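# Lower the held peg into the plate's hole

## Task

The left gripper starts out holding a peg a little above a plate, near the plate's hole. Lower the peg into that hole until it sits on the hole's bottom. Forcing or wedging the peg too hard counts as a failed attempt.

## Robot and tools

ROBOT. There are two six-joint arms, left_arm and right_arm. Each ends in a two-finger parallel gripper with a wrist camera. Only the left arm matters here; it already grips the peg. Keep the right arm still and away from the left one, because a hard contact between the arms can fail the scene.

FRAMES. In the scene frame the origin sits at table-top height, midway between the two nominal bases. +z points up, +x points out over the table, and the left arm is on the +y side. Camera image left and right do not follow the arm names. The left base is at (-0.033, +0.263, 0) m with quat_wxyz (+1.000, 0, 0, -0.022). The right base is at (-0.011, -0.293, 0) m with quat_wxyz (+1.000, 0, 0, -0.015). Both have +z up. Reported hand positions (metres), orientations (quat_wxyz) and Hand targets are in each arm's own base frame, and can be off by a few cm. Fixed cameras and the table use the scene frame. end_effector_position is the point between the finger pads, about 1 cm short of the fingertips. The fingers point along the gripper's +z axis and open along its y axis.

execute_actions(actions, cameras). actions is a list of actions. Each action is a table of up to 15 rows, and each row lasts one control step of 1/30 s. If there are fewer than 15 rows, the last row repeats until 15 steps (0.5 s) have passed. Every row has 14 numbers in [-1, 1]: for left_arm dx, dy, dz, rx, ry, rz, opening, then the same seven for right_arm.
- dx to rz are offsets, not poses. They are measured in that arm's base axes from the Hand target as it stood when the action began. Rotation turns about the Hand target's position.
- 1.0 equals 0.6 m or 180 degrees. rx, ry, rz together form one rotation vector.
- Rows inside one action do not add up. Each new action starts from the updated Hand target, so sending the same offset again moves the arm further.
- opening is an absolute setting: +1 is fully open (0.094 m) and -1 is closed. A 0 is a real command for half open. Always resend each gripper's current value from Tool commands, so the left keeps its grip on the peg and the right keeps its state.
- Six zeros re-request that arm's Hand target.
- An empty list only returns the current state and images.

move(target, speed, blend, opening_speed, blocking, cameras). target is either one 14-number row laid out as above, or a list of up to 15 such rows. Every row is an offset from the Hand targets at the start of the move; the rows do not chain. The path is straight.
- speed: m/s, from 0.002 to 2.9, default 0.25. Turning is capped at twice that value in rad/s.
- blend: corner rounding in metres, used with a list.
- opening_speed: 0.2 or more, in scale units per second.
- blocking=false returns after 0.5 s while the move keeps running.
- A move lasts between 0.5 s and 10 s.
The result ends with a move: line giving the outcome, such as done (within 10 mm and 2 degrees of the target), off_target, moving, held or fault. It also shows limits=paced when the command was clipped, or limits=held when a check held back steps.

OTHER TOOLS.
- wait(seconds 0 to 10) lets time pass while each arm keeps its last command.
- stop() brakes a running move.
- zoom_image(camera, region=[x0, y0, x1, y1]) enlarges part of the latest image from cam_head_left, cam_head_right, cam_left_wrist or cam_right_wrist. Each image is 896x504, and the region can be at most 504x504 px.
- read_manual(section="licences") only returns licence text.
- finished_scene(scene=1) ends the scene for good.
- cameras chooses which images come back: null or ["all"] means all, [] means none.

RESULTS.
- Hand target: the last commanded pose after clipping. The next offsets count from it.
- Tool commands: the current gripper settings.
- grip_measured: finger opening on the -1..1 scale.
- grip_effort_nm: gripper motor effort. Negative means closing. It does not measure force at the pads.
- Joint positions, Joint velocities: velocities read "within noise" when the arm is still.
- Joint torques: joints 1 to 3 wrap at ±28 N m.
- Step readings: execute_actions also lists positions at some steps.
- MOTOR HOT: appears at 75 °C. An OVER-TEMPERATURE FAULT at 90 °C folds that arm and makes it useless.
A gripper often comes to rest a centimetre or so short of its target because of friction. That alone does not mean it touched something. Send the missing distance as a new offset. Commanded orientation is clipped to within 40 degrees of the measured one. The simulation keeps running while you think.

STRATEGY AND CAUTIONS.
1. Use the head and left wrist cameras, zooming where useful, to line the peg up over the hole in x and y.
2. Lower it with small negative dz steps at low speed, for example a few mm at 0.02 to 0.05 m/s.
3. Watch whether the hand stops short, the move: line reports off_target or held, or the torques rise. Any of these means contact.
4. Never command a target far below the contact point; a deeper target presses harder. If the peg binds, lift it slightly, adjust x and y, and try again rather than forcing it. To relieve a push, command the target back above the gripper.
5. Once the peg rests on the bottom, it must stay seated after the robot stops acting. If you release it, open the gripper gently and only while the peg is at rest, then raise the hand straight up.

Avoid drops, fast impacts, sending anything off the table, paths close to an arm's own base, and long pushes or stretched poses, which heat the motors.

Each tool is called after "Call:" as a command line: name --argument value for each argument, lists and objects as JSON in quotes; but a table of rows of numbers goes row by row, as --pt "numbers of a row", without its own name.

## Session

Call:
wait --seconds 0

Scene clock: 0.00 s.
left_arm: end_effector_position=(+0.2764, -0.1577, +0.1159) grip_measured=-0.054 grip_effort_nm=n/a end_effector_quat_wxyz=(-0.002, +0.859, +0.512, -0.006) | right_arm: end_effector_position=(+0.3834, +0.0016, +0.4009) grip_measured=+1.000 grip_effort_nm=n/a end_effector_quat_wxyz=(+0.701, +0.000, +0.713, +0.003)
Joint positions: left_arm=[-0.517 1.756 1.462 -1.285 0.008 1.551 0.044] | right_arm=[0 1.052 1.041 -0.005 -0.004 0.005 0.094]
Joint velocities: within noise
Joint torques (N m): no reading
Heat: left arm: 47 °C; right arm: 43 °C.
Hand target: left_arm +0.2801, -0.1621, +0.1280; +0.020, +0.860, +0.509, +0.000 | right_arm +0.3795, +0.0010, +0.4104; +0.709, +0.000, +0.706, +0.000
Tool commands: left_gripper/opening=-1.0 right_gripper/opening=+1.0

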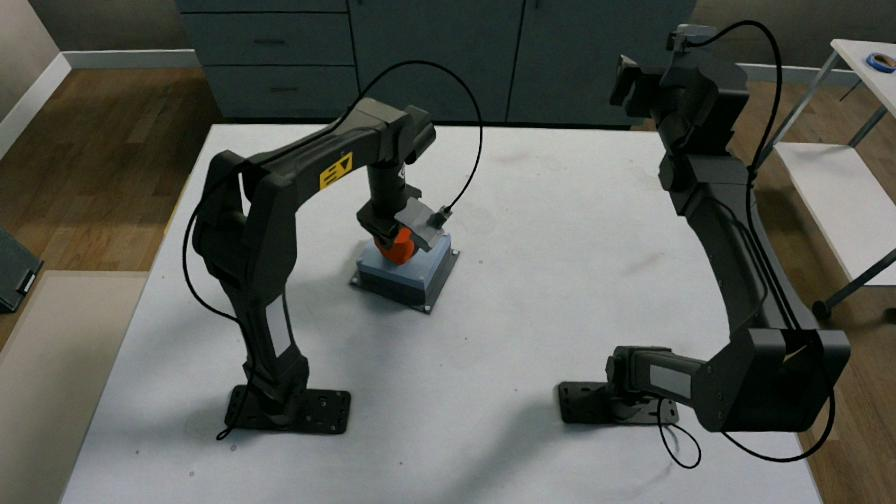

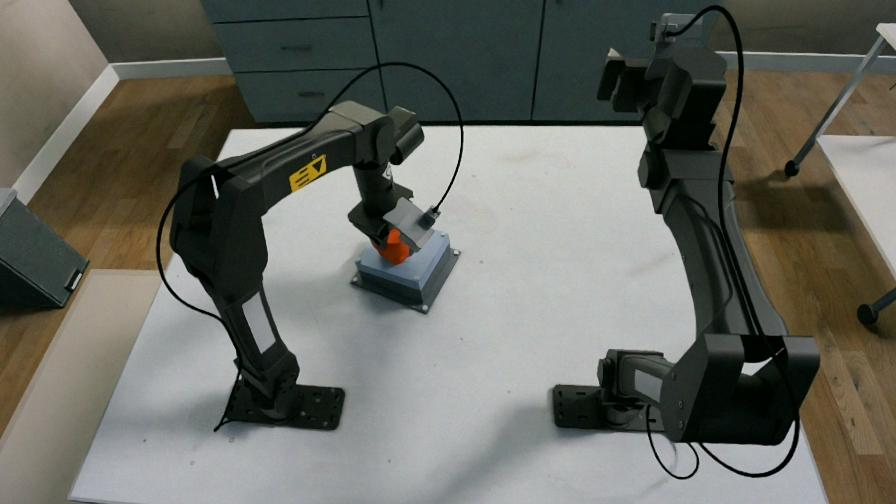

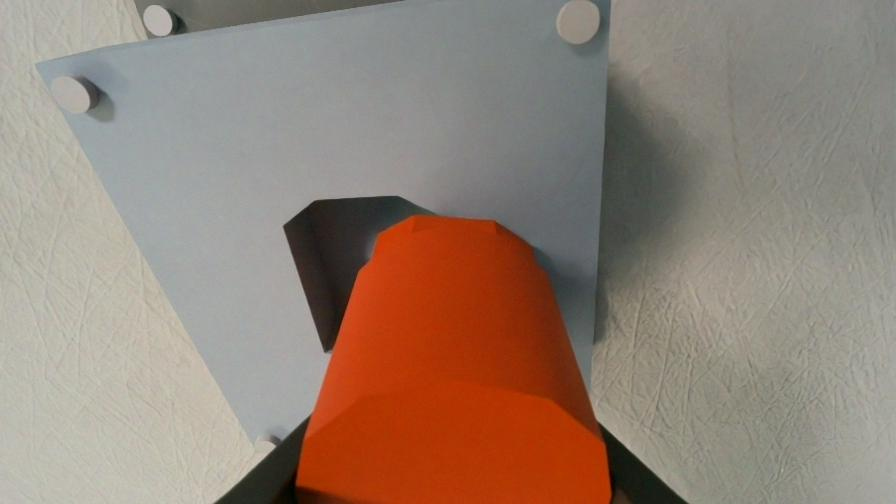

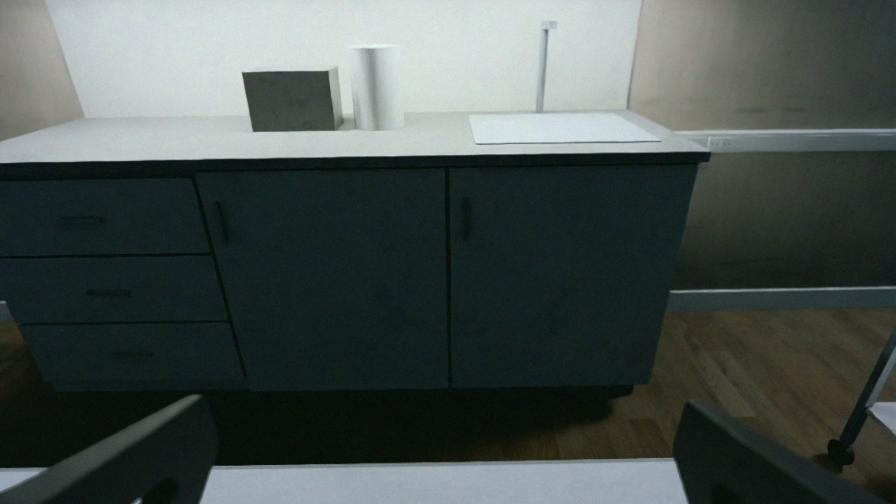

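Call:
zoom_image --camera "cam_left_wrist" --region '[230, 120, 660, 504]'

Call:
zoom_image --camera "cam_head_left" --region '[330, 180, 480, 320]'

Call:
zoom_image --camera "cam_head_right" --region '[330, 180, 480, 320]'

Scaled by 1.172 from the camera's 896x504 image, which has a finer 1280x720 frame.

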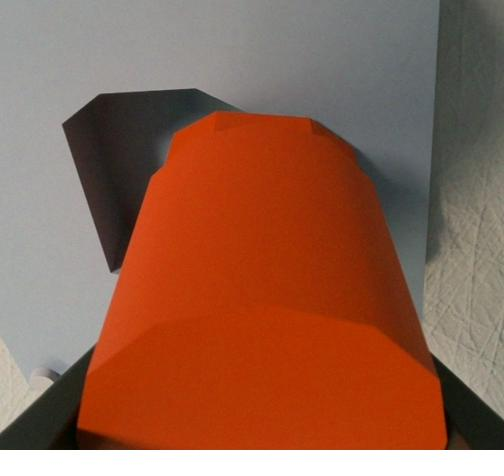

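Scaled by 3.360 from the camera's 896x504 image, which has a finer 1280x720 frame.

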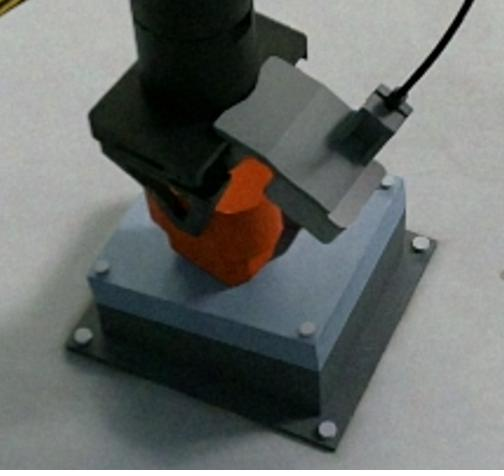

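Scaled by 3.360 from the camera's 896x504 image, which has a finer 1280x720 frame.

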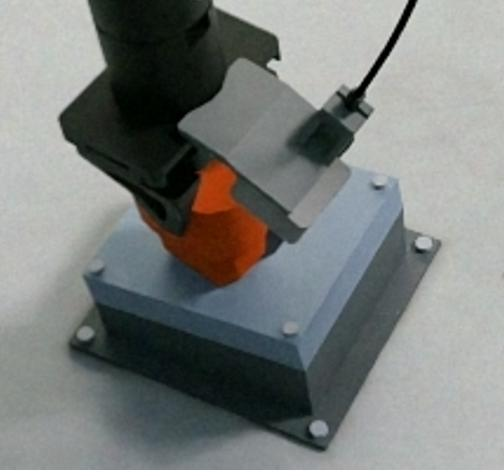

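Call:
move --target '[-0.0733, 0.04, 0.05, 0, 0, 0, -1, 0, 0, 0, 0, 0, 0, 1]' --speed 0.15

Call:
zoom_image --camera "cam_left_wrist" --region '[200, 0, 700, 504]'

Scene clock: 20.67 s.
left_arm: end_effector_position=(+0.2450, -0.1398, +0.1507) grip_measured=-0.053 grip_effort_nm=-1.028 end_effector_quat_wxyz=(+0.016, +0.859, +0.511, +0.005) | right_arm: end_effector_position=(+0.3834, +0.0005, +0.4009) grip_measured=+1.000 grip_effort_nm=-0.012 end_effector_quat_wxyz=(+0.701, +0.003, +0.713, +0.000)
Joint positions: left_arm=[-0.517 1.58 1.405 -1.363 0.008 1.551 0.044] | right_arm=[0.001 1.052 1.041 -0.005 0.005 0.005 0.094]
Joint velocities: within noise
Joint torques (N m): left_arm=[-0.42 -7.98 4.14 0.06 0.05 -0.01] | right_arm=[-0.03 -3.88 10.15 2.25 0.02 0.02]
Heat: left arm: 48 °C; right arm: 47 °C.
Hand target: left_arm +0.2361, -0.1381, +0.1580; +0.020, +0.860, +0.509, +0.000 | right_arm +0.3795, +0.0010, +0.4104; +0.709, +0.000, +0.706, +0.000
Off the commanded pose: left_arm 0.012 m, 1 deg | right_arm 0.010 m, 1 deg.
move: off_target (left_arm)

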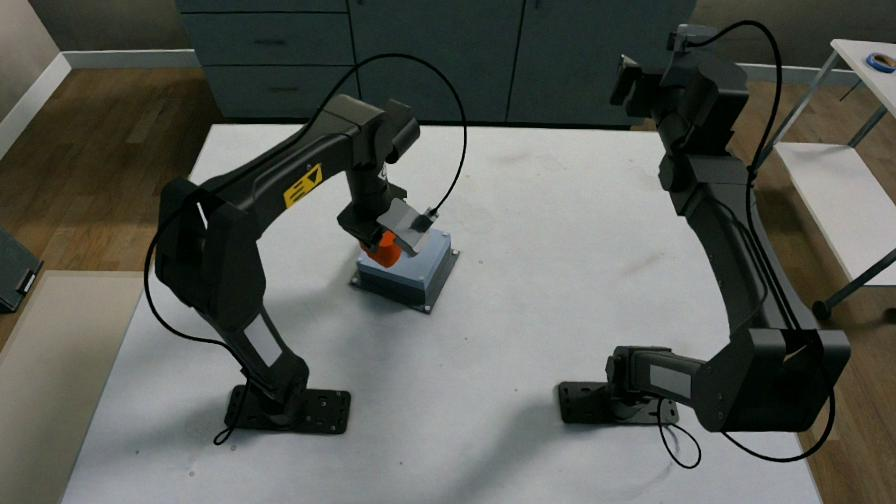

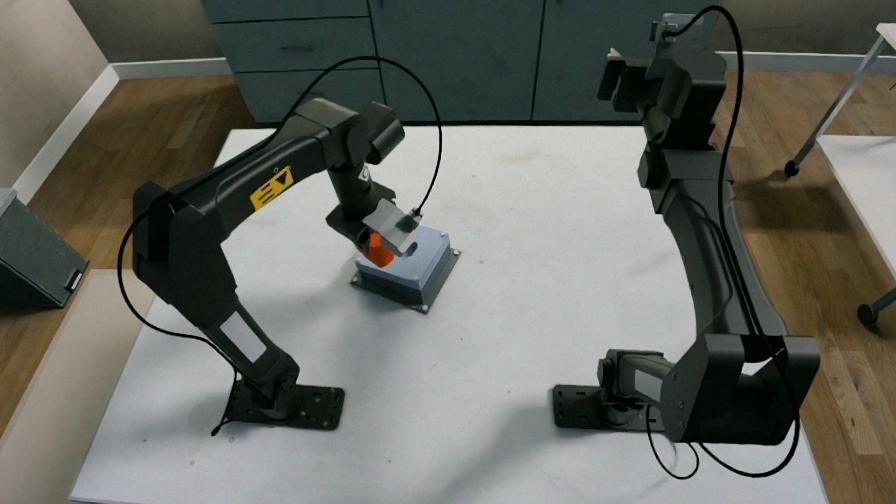

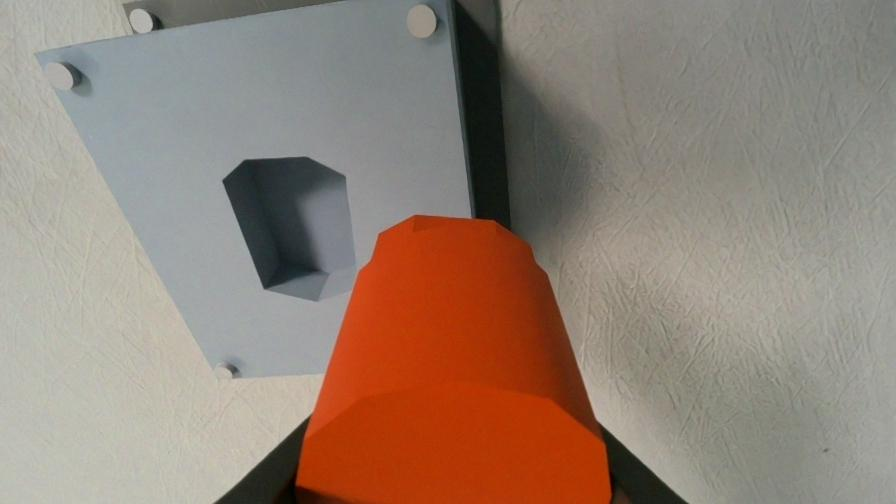

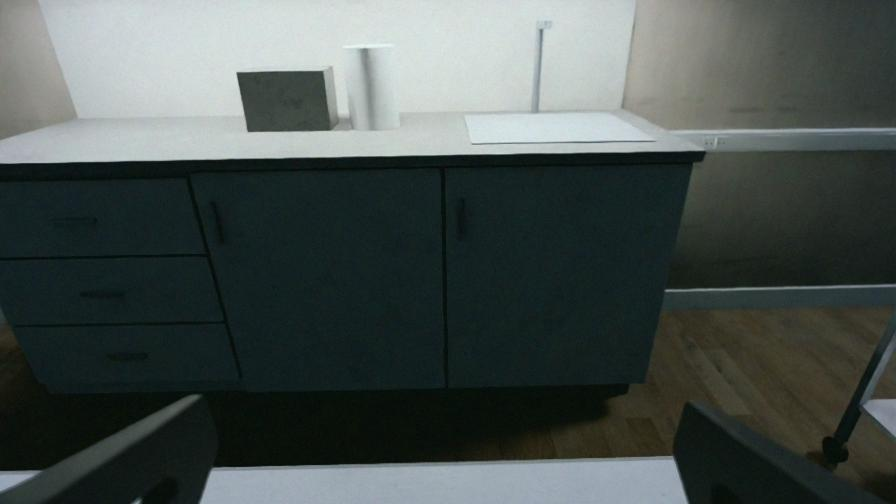

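Scaled by 1.000.

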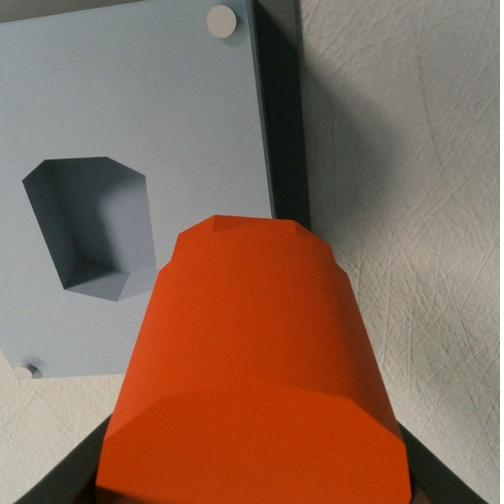

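Call:
zoom_image --camera "cam_left_wrist" --region '[340, 190, 580, 325]'

Call:
zoom_image --camera "cam_left_wrist" --region '[200, 140, 440, 320]'

Call:
zoom_image --camera "cam_left_wrist" --region '[280, 330, 640, 504]'

Call:
zoom_image --camera "cam_head_left" --region '[330, 190, 470, 320]'

Call:
zoom_image --camera "cam_head_right" --region '[330, 190, 470, 320]'

Scaled by 2.100 from the camera's 896x504 image, which has a finer 1280x720 frame.

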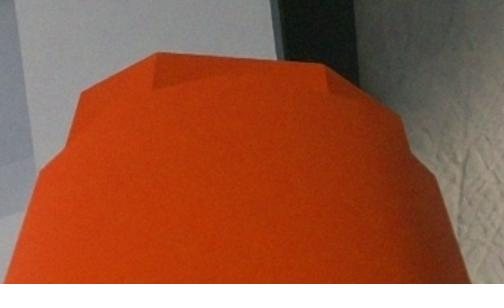

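Scaled by 2.100 from the camera's 896x504 image, which has a finer 1280x720 frame.

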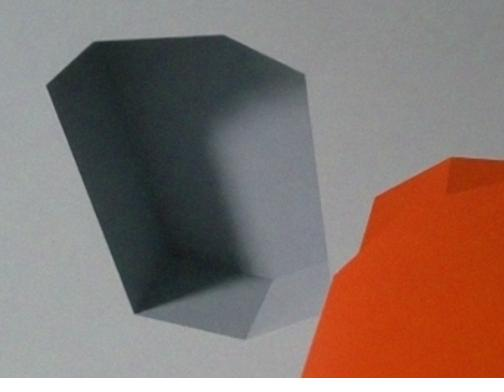

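Scaled by 1.400 from the camera's 896x504 image, which has a finer 1280x720 frame.

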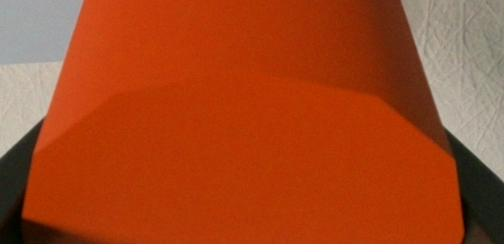

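Scaled by 3.600 from the camera's 896x504 image, which has a finer 1280x720 frame.

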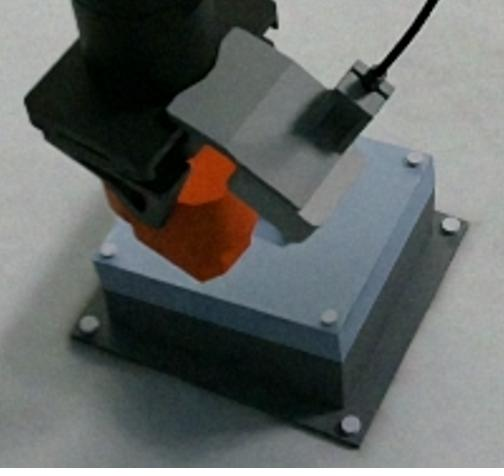

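Scaled by 3.600 from the camera's 896x504 image, which has a finer 1280x720 frame.

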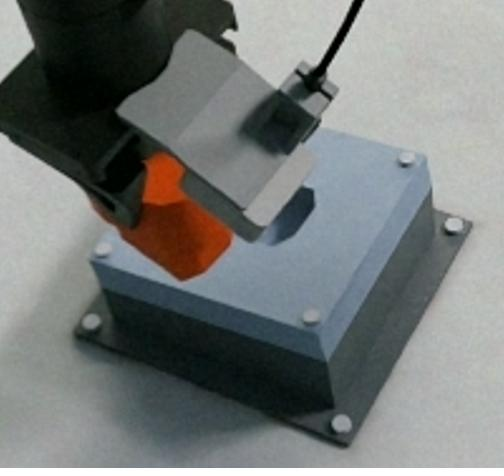

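Call:
zoom_image --camera "cam_left_wrist" --region '[290, 380, 460, 504]'

Call:
zoom_image --camera "cam_left_wrist" --region '[450, 380, 620, 504]'

Call:
zoom_image --camera "cam_left_wrist" --region '[355, 200, 465, 290]'

Call:
zoom_image --camera "cam_left_wrist" --region '[455, 200, 565, 290]'

Call:
zoom_image --camera "cam_head_right" --region '[350, 220, 430, 280]'

Scaled by 2.965 from the camera's 896x504 image, which has a finer 1280x720 frame.

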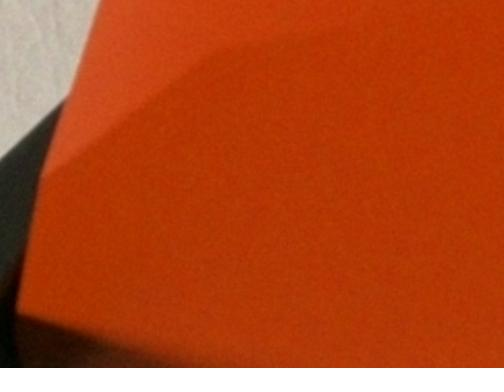

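Scaled by 2.965 from the camera's 896x504 image, which has a finer 1280x720 frame.

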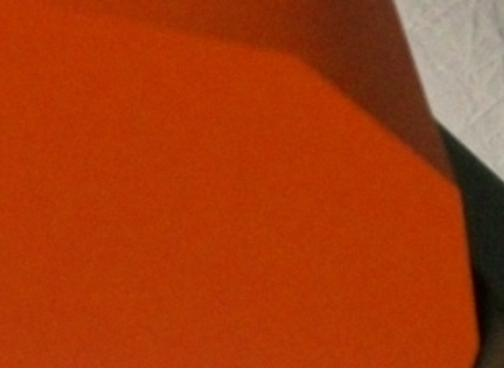

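Scaled by 4.582 from the camera's 896x504 image, which has a finer 1280x720 frame.

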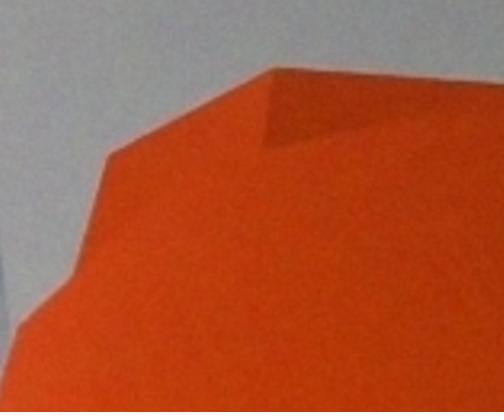

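Scaled by 4.582 from the camera's 896x504 image, which has a finer 1280x720 frame.

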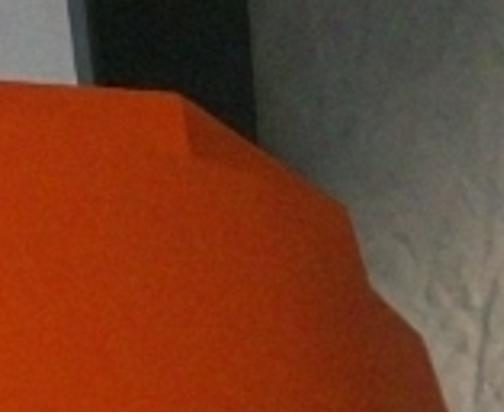

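Scaled by 6.300 from the camera's 896x504 image, which has a finer 1280x720 frame.

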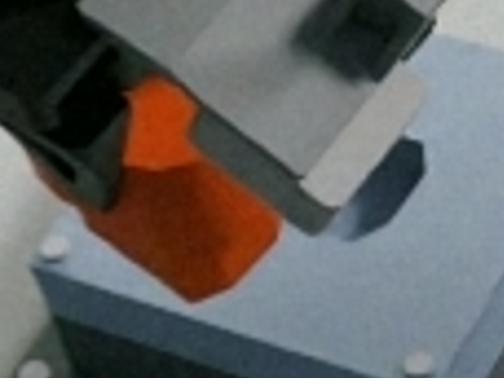

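Call:
zoom_image --camera "cam_left_wrist" --region '[210, 145, 300, 245]'

Call:
zoom_image --camera "cam_left_wrist" --region '[250, 225, 370, 315]'

Call:
zoom_image --camera "cam_left_wrist" --region '[285, 145, 375, 245]'

Call:
zoom_image --camera "cam_left_wrist" --region '[20, 0, 180, 120]'

Call:
zoom_image --camera "cam_left_wrist" --region '[400, 0, 540, 240]'

Scaled by 5.040 from the camera's 896x504 image, which has a finer 1280x720 frame.

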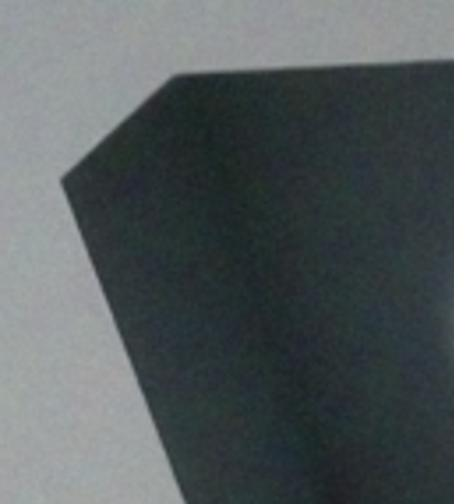

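Scaled by 4.200 from the camera's 896x504 image, which has a finer 1280x720 frame.

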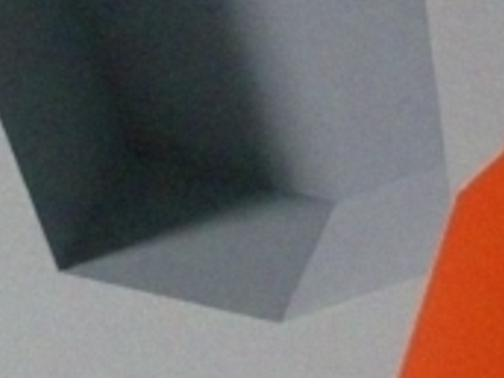

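Scaled by 5.040 from the camera's 896x504 image, which has a finer 1280x720 frame.

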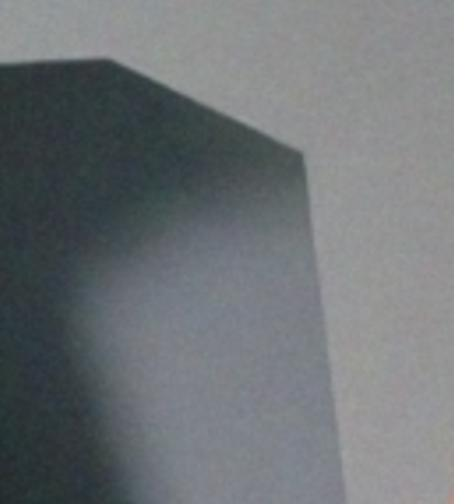

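Scaled by 3.150 from the camera's 896x504 image, which has a finer 1280x720 frame.

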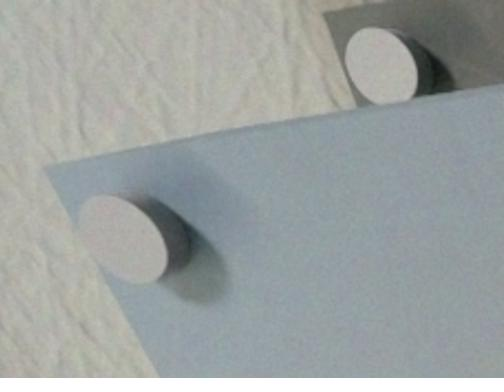

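Scaled by 2.100 from the camera's 896x504 image, which has a finer 1280x720 frame.

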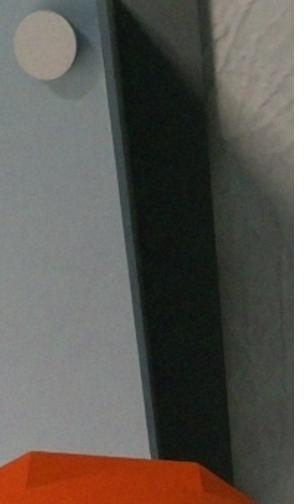

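Call:
move --target '[0.087, -0.0507, -0.0258, 0, 0, 0.0428, -1, 0, 0, 0, 0, 0, 0, 1]' --speed 0.12 --cameras '["cam_left_wrist", "cam_head_right"]'

Call:
zoom_image --camera "cam_left_wrist" --region '[340, 170, 580, 305]'

Scene clock: 218.43 s.
left_arm: end_effector_position=(+0.2781, -0.1581, +0.1319) grip_measured=-0.053 grip_effort_nm=-1.023 end_effector_quat_wxyz=(-0.006, +0.822, +0.569, -0.007) | right_arm: end_effector_position=(+0.3834, +0.0005, +0.4009) grip_measured=+1.000 grip_effort_nm=-0.017 end_effector_quat_wxyz=(+0.701, +0.003, +0.713, +0.000)
Joint positions: left_arm=[-0.515 1.77 1.541 -1.36 0.008 1.416 0.044] | right_arm=[0.001 1.052 1.041 -0.005 0.005 0.005 0.094]
Joint velocities: within noise
Joint torques (N m): left_arm=[-0.73 -6.8 8.06 0.35 -0.01 -0.06] | right_arm=[0.02 -3.84 10.15 2.26 0.01 0.02]
Heat: left arm: 45 °C; right arm: 49 °C.
Hand target: left_arm +0.2883, -0.1685, +0.1425; +0.020, +0.824, +0.566, +0.001 | right_arm +0.3795, +0.0010, +0.4104; +0.709, +0.000, +0.706, +0.000
Off the commanded pose: left_arm 0.018 m, 3 deg | right_arm 0.010 m, 1 deg.
move: off_target (left_arm)
Images, in order (width x height): cam_head_right 896x504, cam_left_wrist 896x504.

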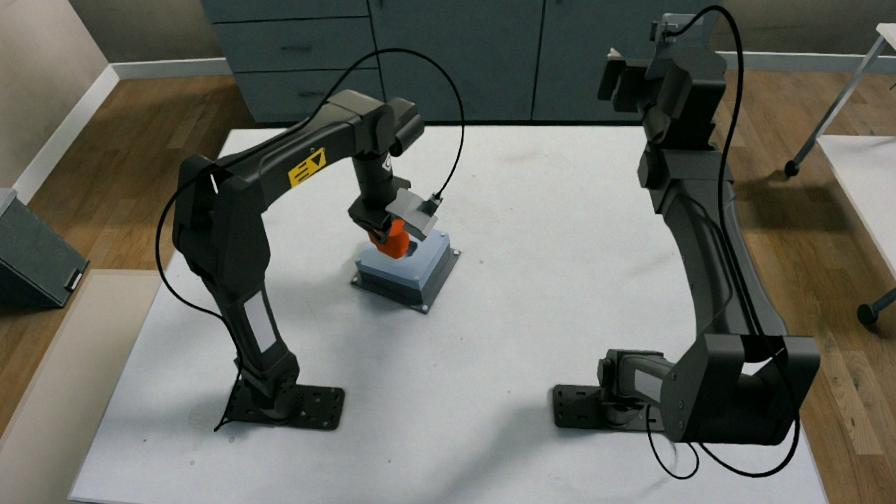

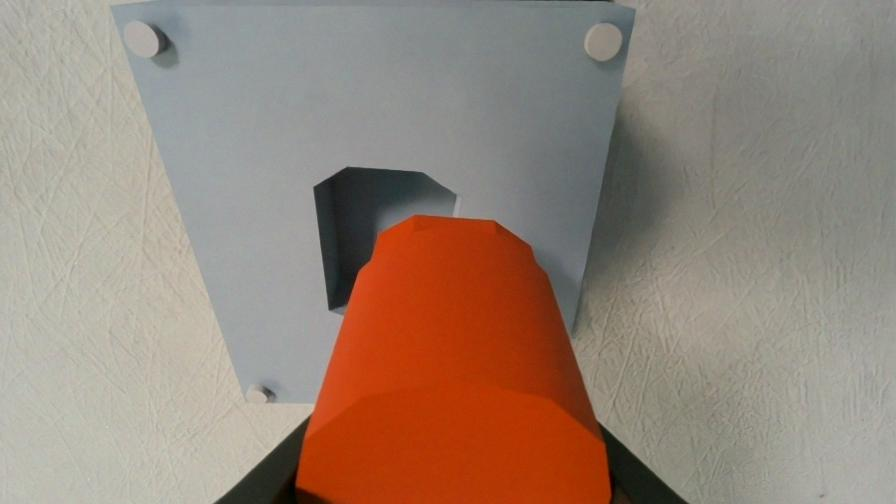

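Scaled by 2.100 from the camera's 896x504 image, which has a finer 1280x720 frame.

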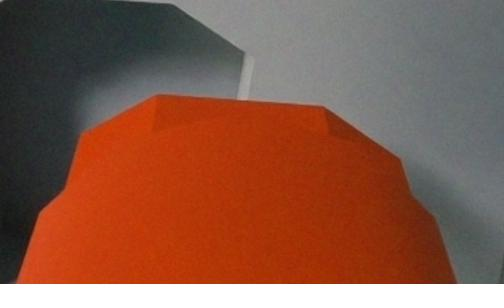

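Call:
zoom_image --camera "cam_left_wrist" --region '[300, 150, 480, 250]'

Call:
zoom_image --camera "cam_left_wrist" --region '[300, 240, 380, 340]'

Scaled by 2.800 from the camera's 896x504 image, which has a finer 1280x720 frame.

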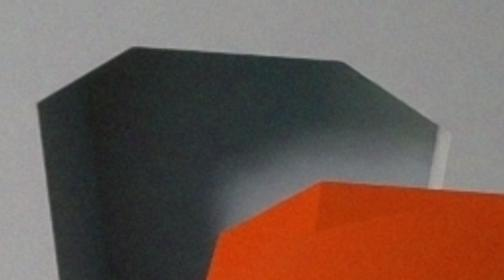

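Scaled by 5.040 from the camera's 896x504 image, which has a finer 1280x720 frame.

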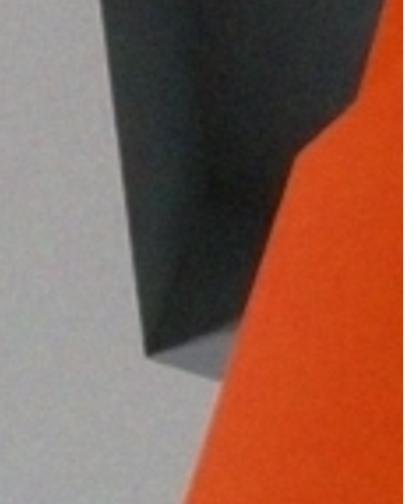

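Call:
zoom_image --camera "cam_left_wrist" --region '[100, 0, 240, 80]'

Call:
zoom_image --camera "cam_left_wrist" --region '[540, 0, 680, 80]'

Call:
zoom_image --camera "cam_left_wrist" --region '[225, 360, 345, 430]'

Call:
zoom_image --camera "cam_left_wrist" --region '[540, 250, 640, 350]'

Scaled by 3.600 from the camera's 896x504 image, which has a finer 1280x720 frame.

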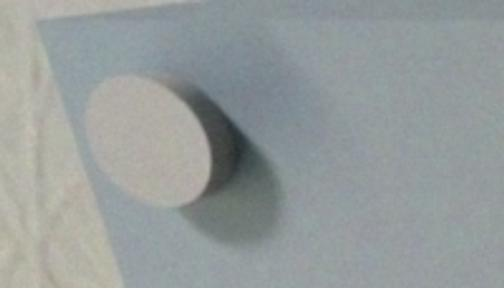

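Scaled by 3.600 from the camera's 896x504 image, which has a finer 1280x720 frame.

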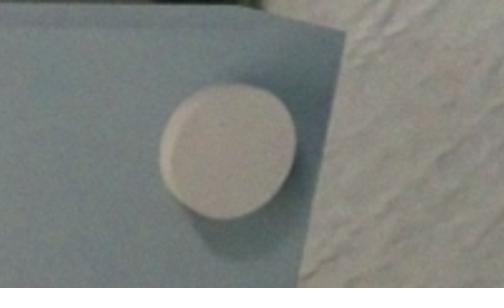

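Scaled by 4.200 from the camera's 896x504 image, which has a finer 1280x720 frame.

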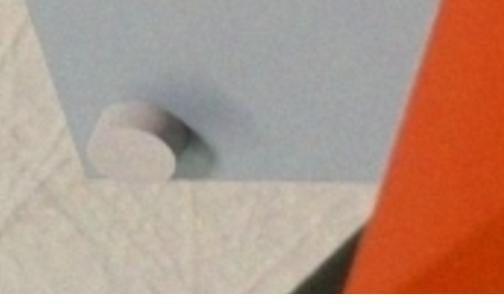

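Scaled by 5.040 from the camera's 896x504 image, which has a finer 1280x720 frame.

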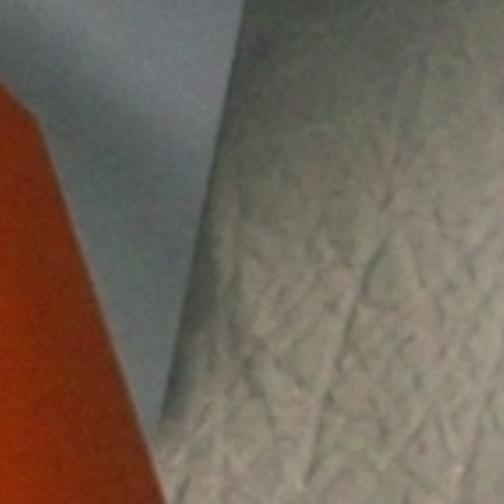

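Call:
move --target '[0.0237, -0.0217, -0.01, 0, 0, 0.0056, -1, 0, 0, 0, 0, 0, 0, 1]' --speed 0.1 --cameras '["cam_left_wrist"]'

Call:
zoom_image --camera "cam_left_wrist" --region '[340, 150, 580, 285]'

Scene clock: 271.50 s.
left_arm: end_effector_position=(+0.2901, -0.1720, +0.1263) grip_measured=-0.053 grip_effort_nm=-1.023 end_effector_quat_wxyz=(-0.008, +0.819, +0.573, -0.008) | right_arm: end_effector_position=(+0.3834, +0.0005, +0.4009) grip_measured=+1.000 grip_effort_nm=-0.012 end_effector_quat_wxyz=(+0.701, +0.003, +0.713, +0.000)
Joint positions: left_arm=[-0.534 1.842 1.609 -1.36 0.008 1.386 0.044] | right_arm=[0.001 1.052 1.041 -0.005 0.005 0.005 0.094]
Joint velocities: within noise
Joint torques (N m): left_arm=[-0.66 -7.47 8.08 0.45 0.01 -0.1] | right_arm=[0.03 -3.9 10.15 2.24 0.03 0.02]
Heat: left arm: 45 °C; right arm: 49 °C.
Hand target: left_arm +0.3025, -0.1816, +0.1365; +0.020, +0.819, +0.573, +0.002 | right_arm +0.3795, +0.0010, +0.4104; +0.709, +0.000, +0.706, +0.000
Off the commanded pose: left_arm 0.019 m, 3 deg | right_arm 0.010 m, 1 deg.
move: off_target (left_arm)
Images, in order (width x height): cam_left_wrist 896x504.

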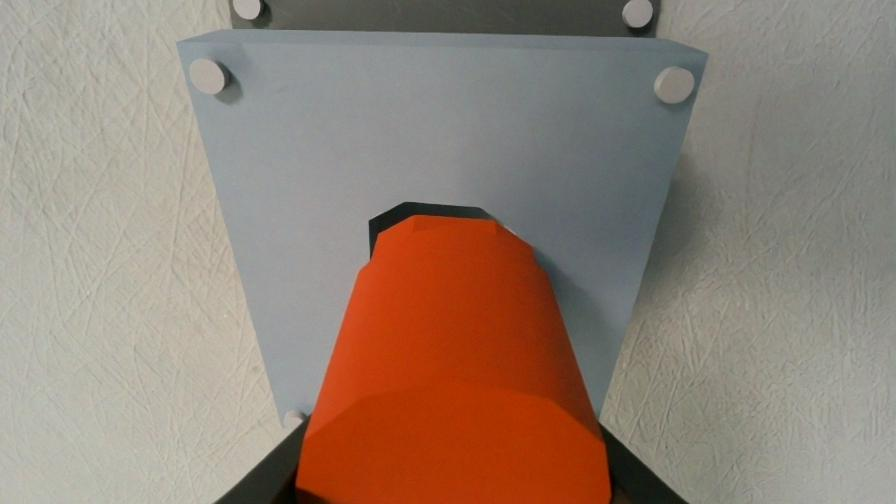

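Scaled by 2.100 from the camera's 896x504 image, which has a finer 1280x720 frame.

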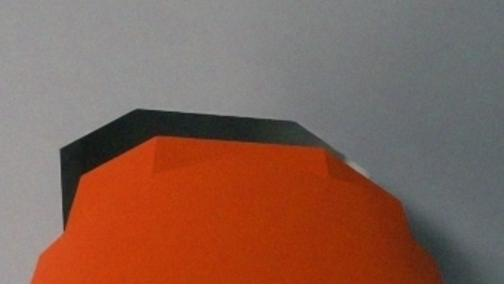

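Call:
zoom_image --camera "cam_left_wrist" --region '[165, 0, 285, 80]'

Call:
zoom_image --camera "cam_left_wrist" --region '[600, 0, 720, 80]'

Call:
zoom_image --camera "cam_left_wrist" --region '[360, 190, 460, 280]'

Call:
zoom_image --camera "cam_left_wrist" --region '[460, 190, 560, 280]'

Scaled by 4.200 from the camera's 896x504 image, which has a finer 1280x720 frame.

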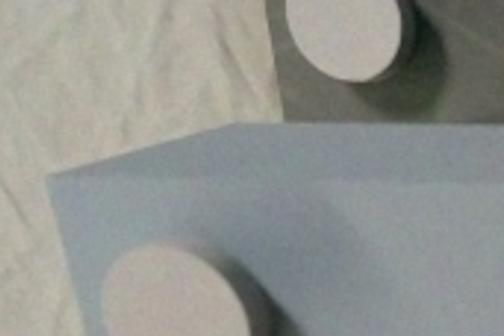

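Scaled by 4.200 from the camera's 896x504 image, which has a finer 1280x720 frame.

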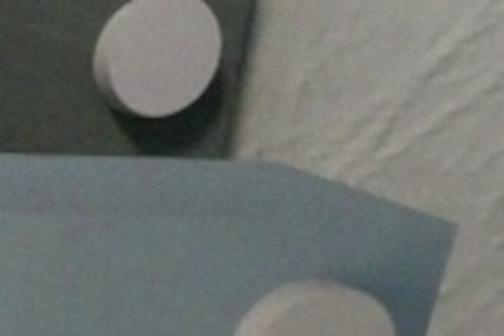

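Scaled by 5.040 from the camera's 896x504 image, which has a finer 1280x720 frame.

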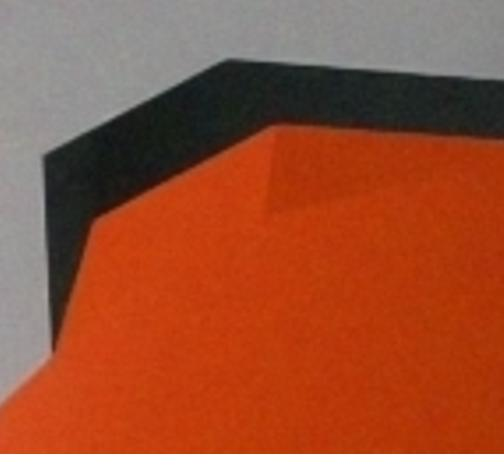

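Scaled by 5.040 from the camera's 896x504 image, which has a finer 1280x720 frame.

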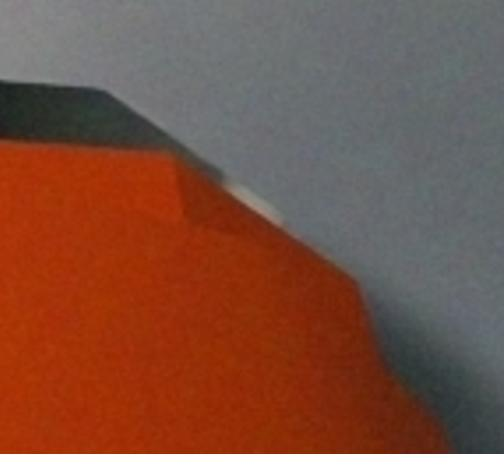

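Call:
move --target '[0.006, 0.0005, -0.005, -0.0078, 0.0028, 0, -1, 0, 0, 0, 0, 0, 0, 1]' --speed 0.05 --cameras '["cam_left_wrist"]'

Call:
zoom_image --camera "cam_left_wrist" --region '[340, 190, 560, 310]'

Call:
zoom_image --camera "cam_left_wrist" --region '[165, 0, 305, 100]'

Call:
zoom_image --camera "cam_left_wrist" --region '[600, 0, 740, 100]'

Scene clock: 305.27 s.
left_arm: end_effector_position=(+0.2907, -0.1733, +0.1249) grip_measured=-0.053 grip_effort_nm=-1.023 end_effector_quat_wxyz=(-0.008, +0.820, +0.573, -0.010) | right_arm: end_effector_position=(+0.3834, +0.0005, +0.4009) grip_measured=+1.000 grip_effort_nm=-0.012 end_effector_quat_wxyz=(+0.701, +0.003, +0.713, +0.000)
Joint positions: left_arm=[-0.534 1.847 1.609 -1.355 0.013 1.388 0.044] | right_arm=[0.001 1.052 1.041 -0.005 0.005 0.005 0.094]
Joint velocities: within noise
Joint torques (N m): left_arm=[0.94 -7.32 7.61 0.56 0.22 0.06] | right_arm=[-0.03 -3.9 10.1 2.27 0.02 0.01]
Heat: left arm: 45 °C; right arm: 50 °C.
Hand target: left_arm +0.3061, -0.1813, +0.1335; +0.028, +0.819, +0.573, -0.009 | right_arm +0.3795, +0.0010, +0.4104; +0.709, +0.000, +0.706, +0.000
Off the commanded pose: left_arm 0.019 m, 4 deg | right_arm 0.010 m, 1 deg.
move: off_target (left_arm)
Images, in order (width x height): cam_left_wrist 896x504.

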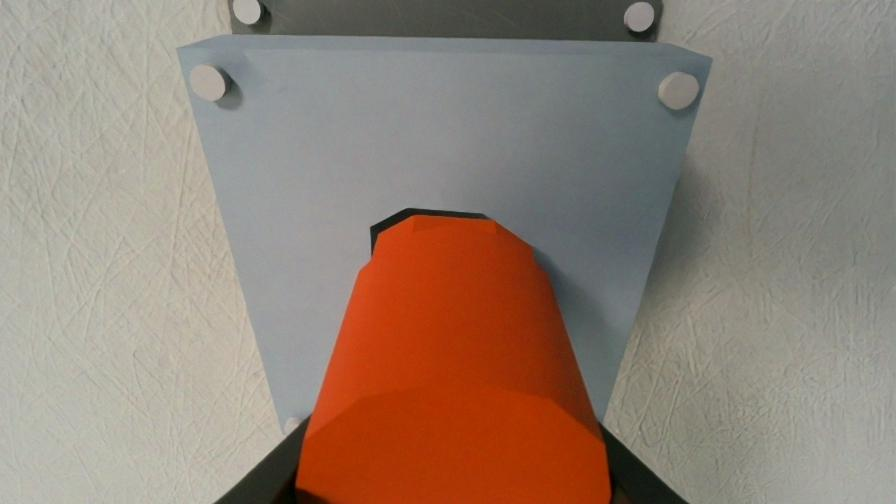

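Scaled by 2.291 from the camera's 896x504 image, which has a finer 1280x720 frame.

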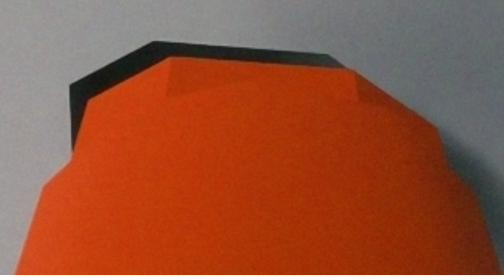

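Scaled by 3.600 from the camera's 896x504 image, which has a finer 1280x720 frame.

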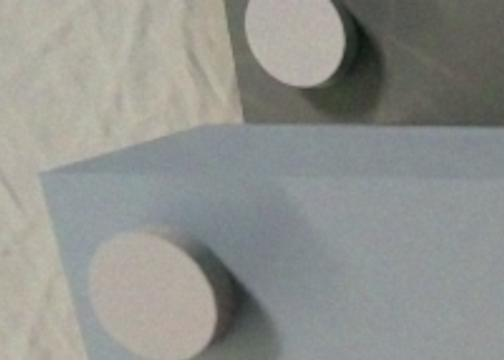

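Scaled by 3.600 from the camera's 896x504 image, which has a finer 1280x720 frame.

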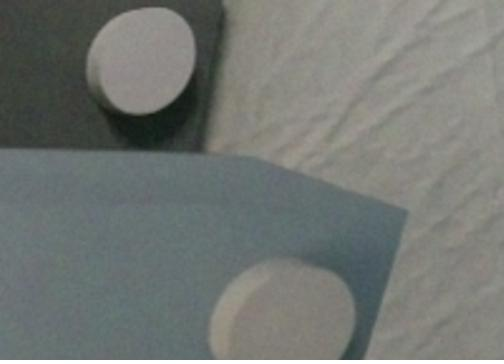

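Call:
move --target '[0.0083, 0.0045, 0.0, -0.0125, 0.0045, 0, -1, 0, 0, 0, 0, 0, 0, 1]' --speed 0.08 --cameras '["cam_left_wrist"]'

Call:
zoom_image --camera "cam_left_wrist" --region '[340, 190, 560, 310]'

Call:
zoom_image --camera "cam_left_wrist" --region '[165, 0, 305, 100]'

Call:
zoom_image --camera "cam_left_wrist" --region '[600, 0, 740, 100]'

Scene clock: 330.37 s.
left_arm: end_effector_position=(+0.2966, -0.1657, +0.1231) grip_measured=-0.053 grip_effort_nm=-1.023 end_effector_quat_wxyz=(+0.001, +0.815, +0.579, -0.029) | right_arm: end_effector_position=(+0.3834, +0.0005, +0.4009) grip_measured=+1.000 grip_effort_nm=-0.017 end_effector_quat_wxyz=(+0.701, +0.003, +0.713, +0.000)
Joint positions: left_arm=[-0.485 1.853 1.609 -1.351 0.052 1.422 0.044] | right_arm=[0.001 1.052 1.041 -0.005 0.005 0.005 0.094]
Joint velocities: within noise
Joint torques (N m): left_arm=[0.54 -7.41 8.12 0.55 0.23 0.12] | right_arm=[0.01 -3.86 10.15 2.25 0.02 0.02]
Heat: left arm: 44 °C; right arm: 50 °C.
Hand target: left_arm +0.3111, -0.1786, +0.1335; +0.040, +0.818, +0.573, -0.026 | right_arm +0.3795, +0.0010, +0.4104; +0.709, +0.000, +0.706, +0.000
Off the commanded pose: left_arm 0.022 m, 4 deg | right_arm 0.010 m, 1 deg.
move: off_target (left_arm)
Images, in order (width x height): cam_left_wrist 896x504.

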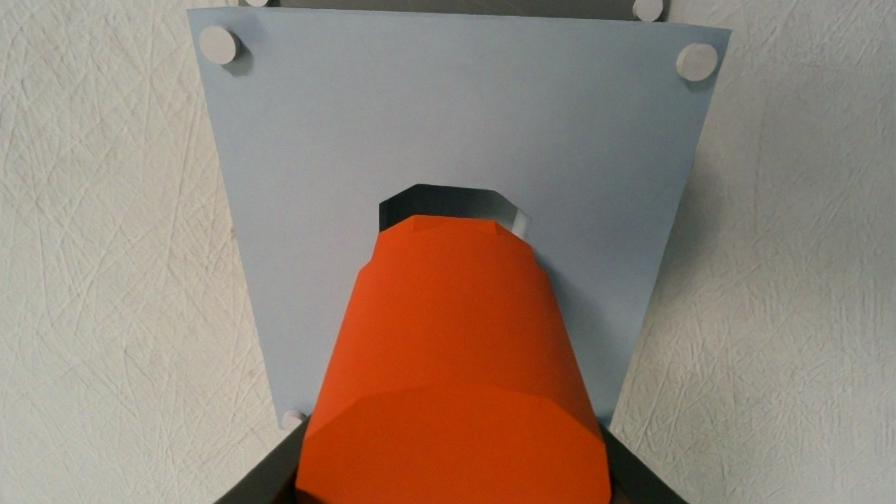

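Scaled by 2.291 from the camera's 896x504 image, which has a finer 1280x720 frame.

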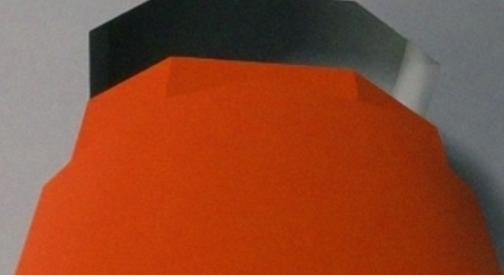

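Scaled by 3.600 from the camera's 896x504 image, which has a finer 1280x720 frame.

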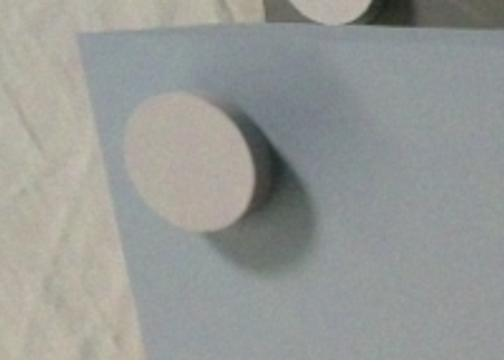

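Scaled by 3.600 from the camera's 896x504 image, which has a finer 1280x720 frame.

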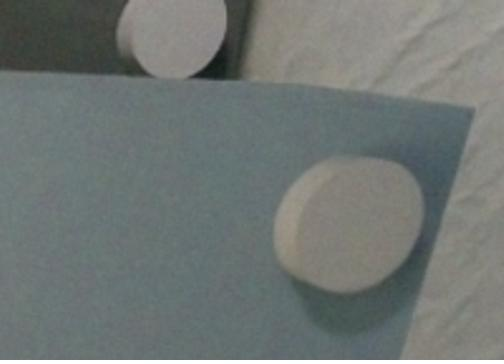

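Call:
move --target '[-0.0025, -0.0087, 0, 0, 0, -0.0056, -1, 0, 0, 0, 0, 0, 0, 1]' --speed 0.05 --cameras '["cam_left_wrist"]'

Call:
zoom_image --camera "cam_left_wrist" --region '[340, 170, 560, 290]'

Scene clock: 347.70 s.
left_arm: end_effector_position=(+0.2985, -0.1670, +0.1239) grip_measured=-0.053 grip_effort_nm=-1.028 end_effector_quat_wxyz=(+0.004, +0.815, +0.578, -0.028) | right_arm: end_effector_position=(+0.3834, +0.0005, +0.4009) grip_measured=+1.000 grip_effort_nm=-0.012 end_effector_quat_wxyz=(+0.701, +0.003, +0.713, +0.000)
Joint positions: left_arm=[-0.485 1.857 1.618 -1.351 0.054 1.423 0.044] | right_arm=[0.001 1.052 1.041 -0.005 0.005 0.005 0.094]
Joint velocities: within noise
Joint torques (N m): left_arm=[-0.88 -7.42 8.08 0.54 0.26 0.13] | right_arm=[0.02 -3.84 10.13 2.26 0 0.02]
Heat: left arm: 45 °C; right arm: 50 °C.
Hand target: left_arm +0.3096, -0.1838, +0.1335; +0.039, +0.823, +0.566, -0.026 | right_arm +0.3795, +0.0010, +0.4104; +0.709, +0.000, +0.706, +0.000
Off the commanded pose: left_arm 0.022 m, 4 deg | right_arm 0.010 m, 1 deg.
move: off_target (left_arm)
Images, in order (width x height): cam_left_wrist 896x504.

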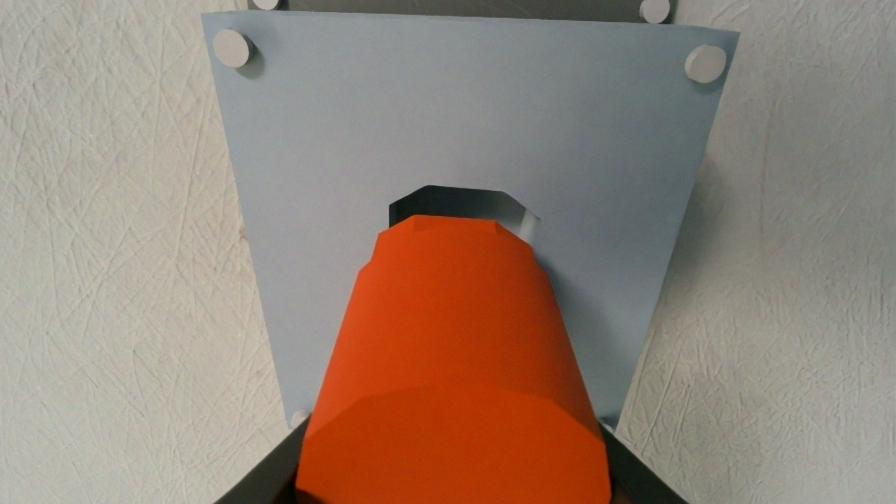

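Scaled by 2.291 from the camera's 896x504 image, which has a finer 1280x720 frame.

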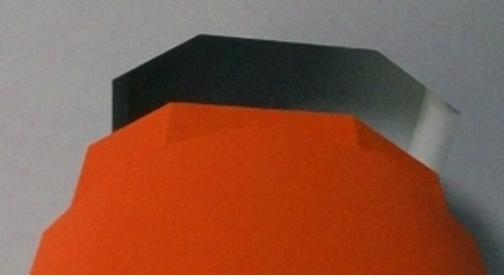

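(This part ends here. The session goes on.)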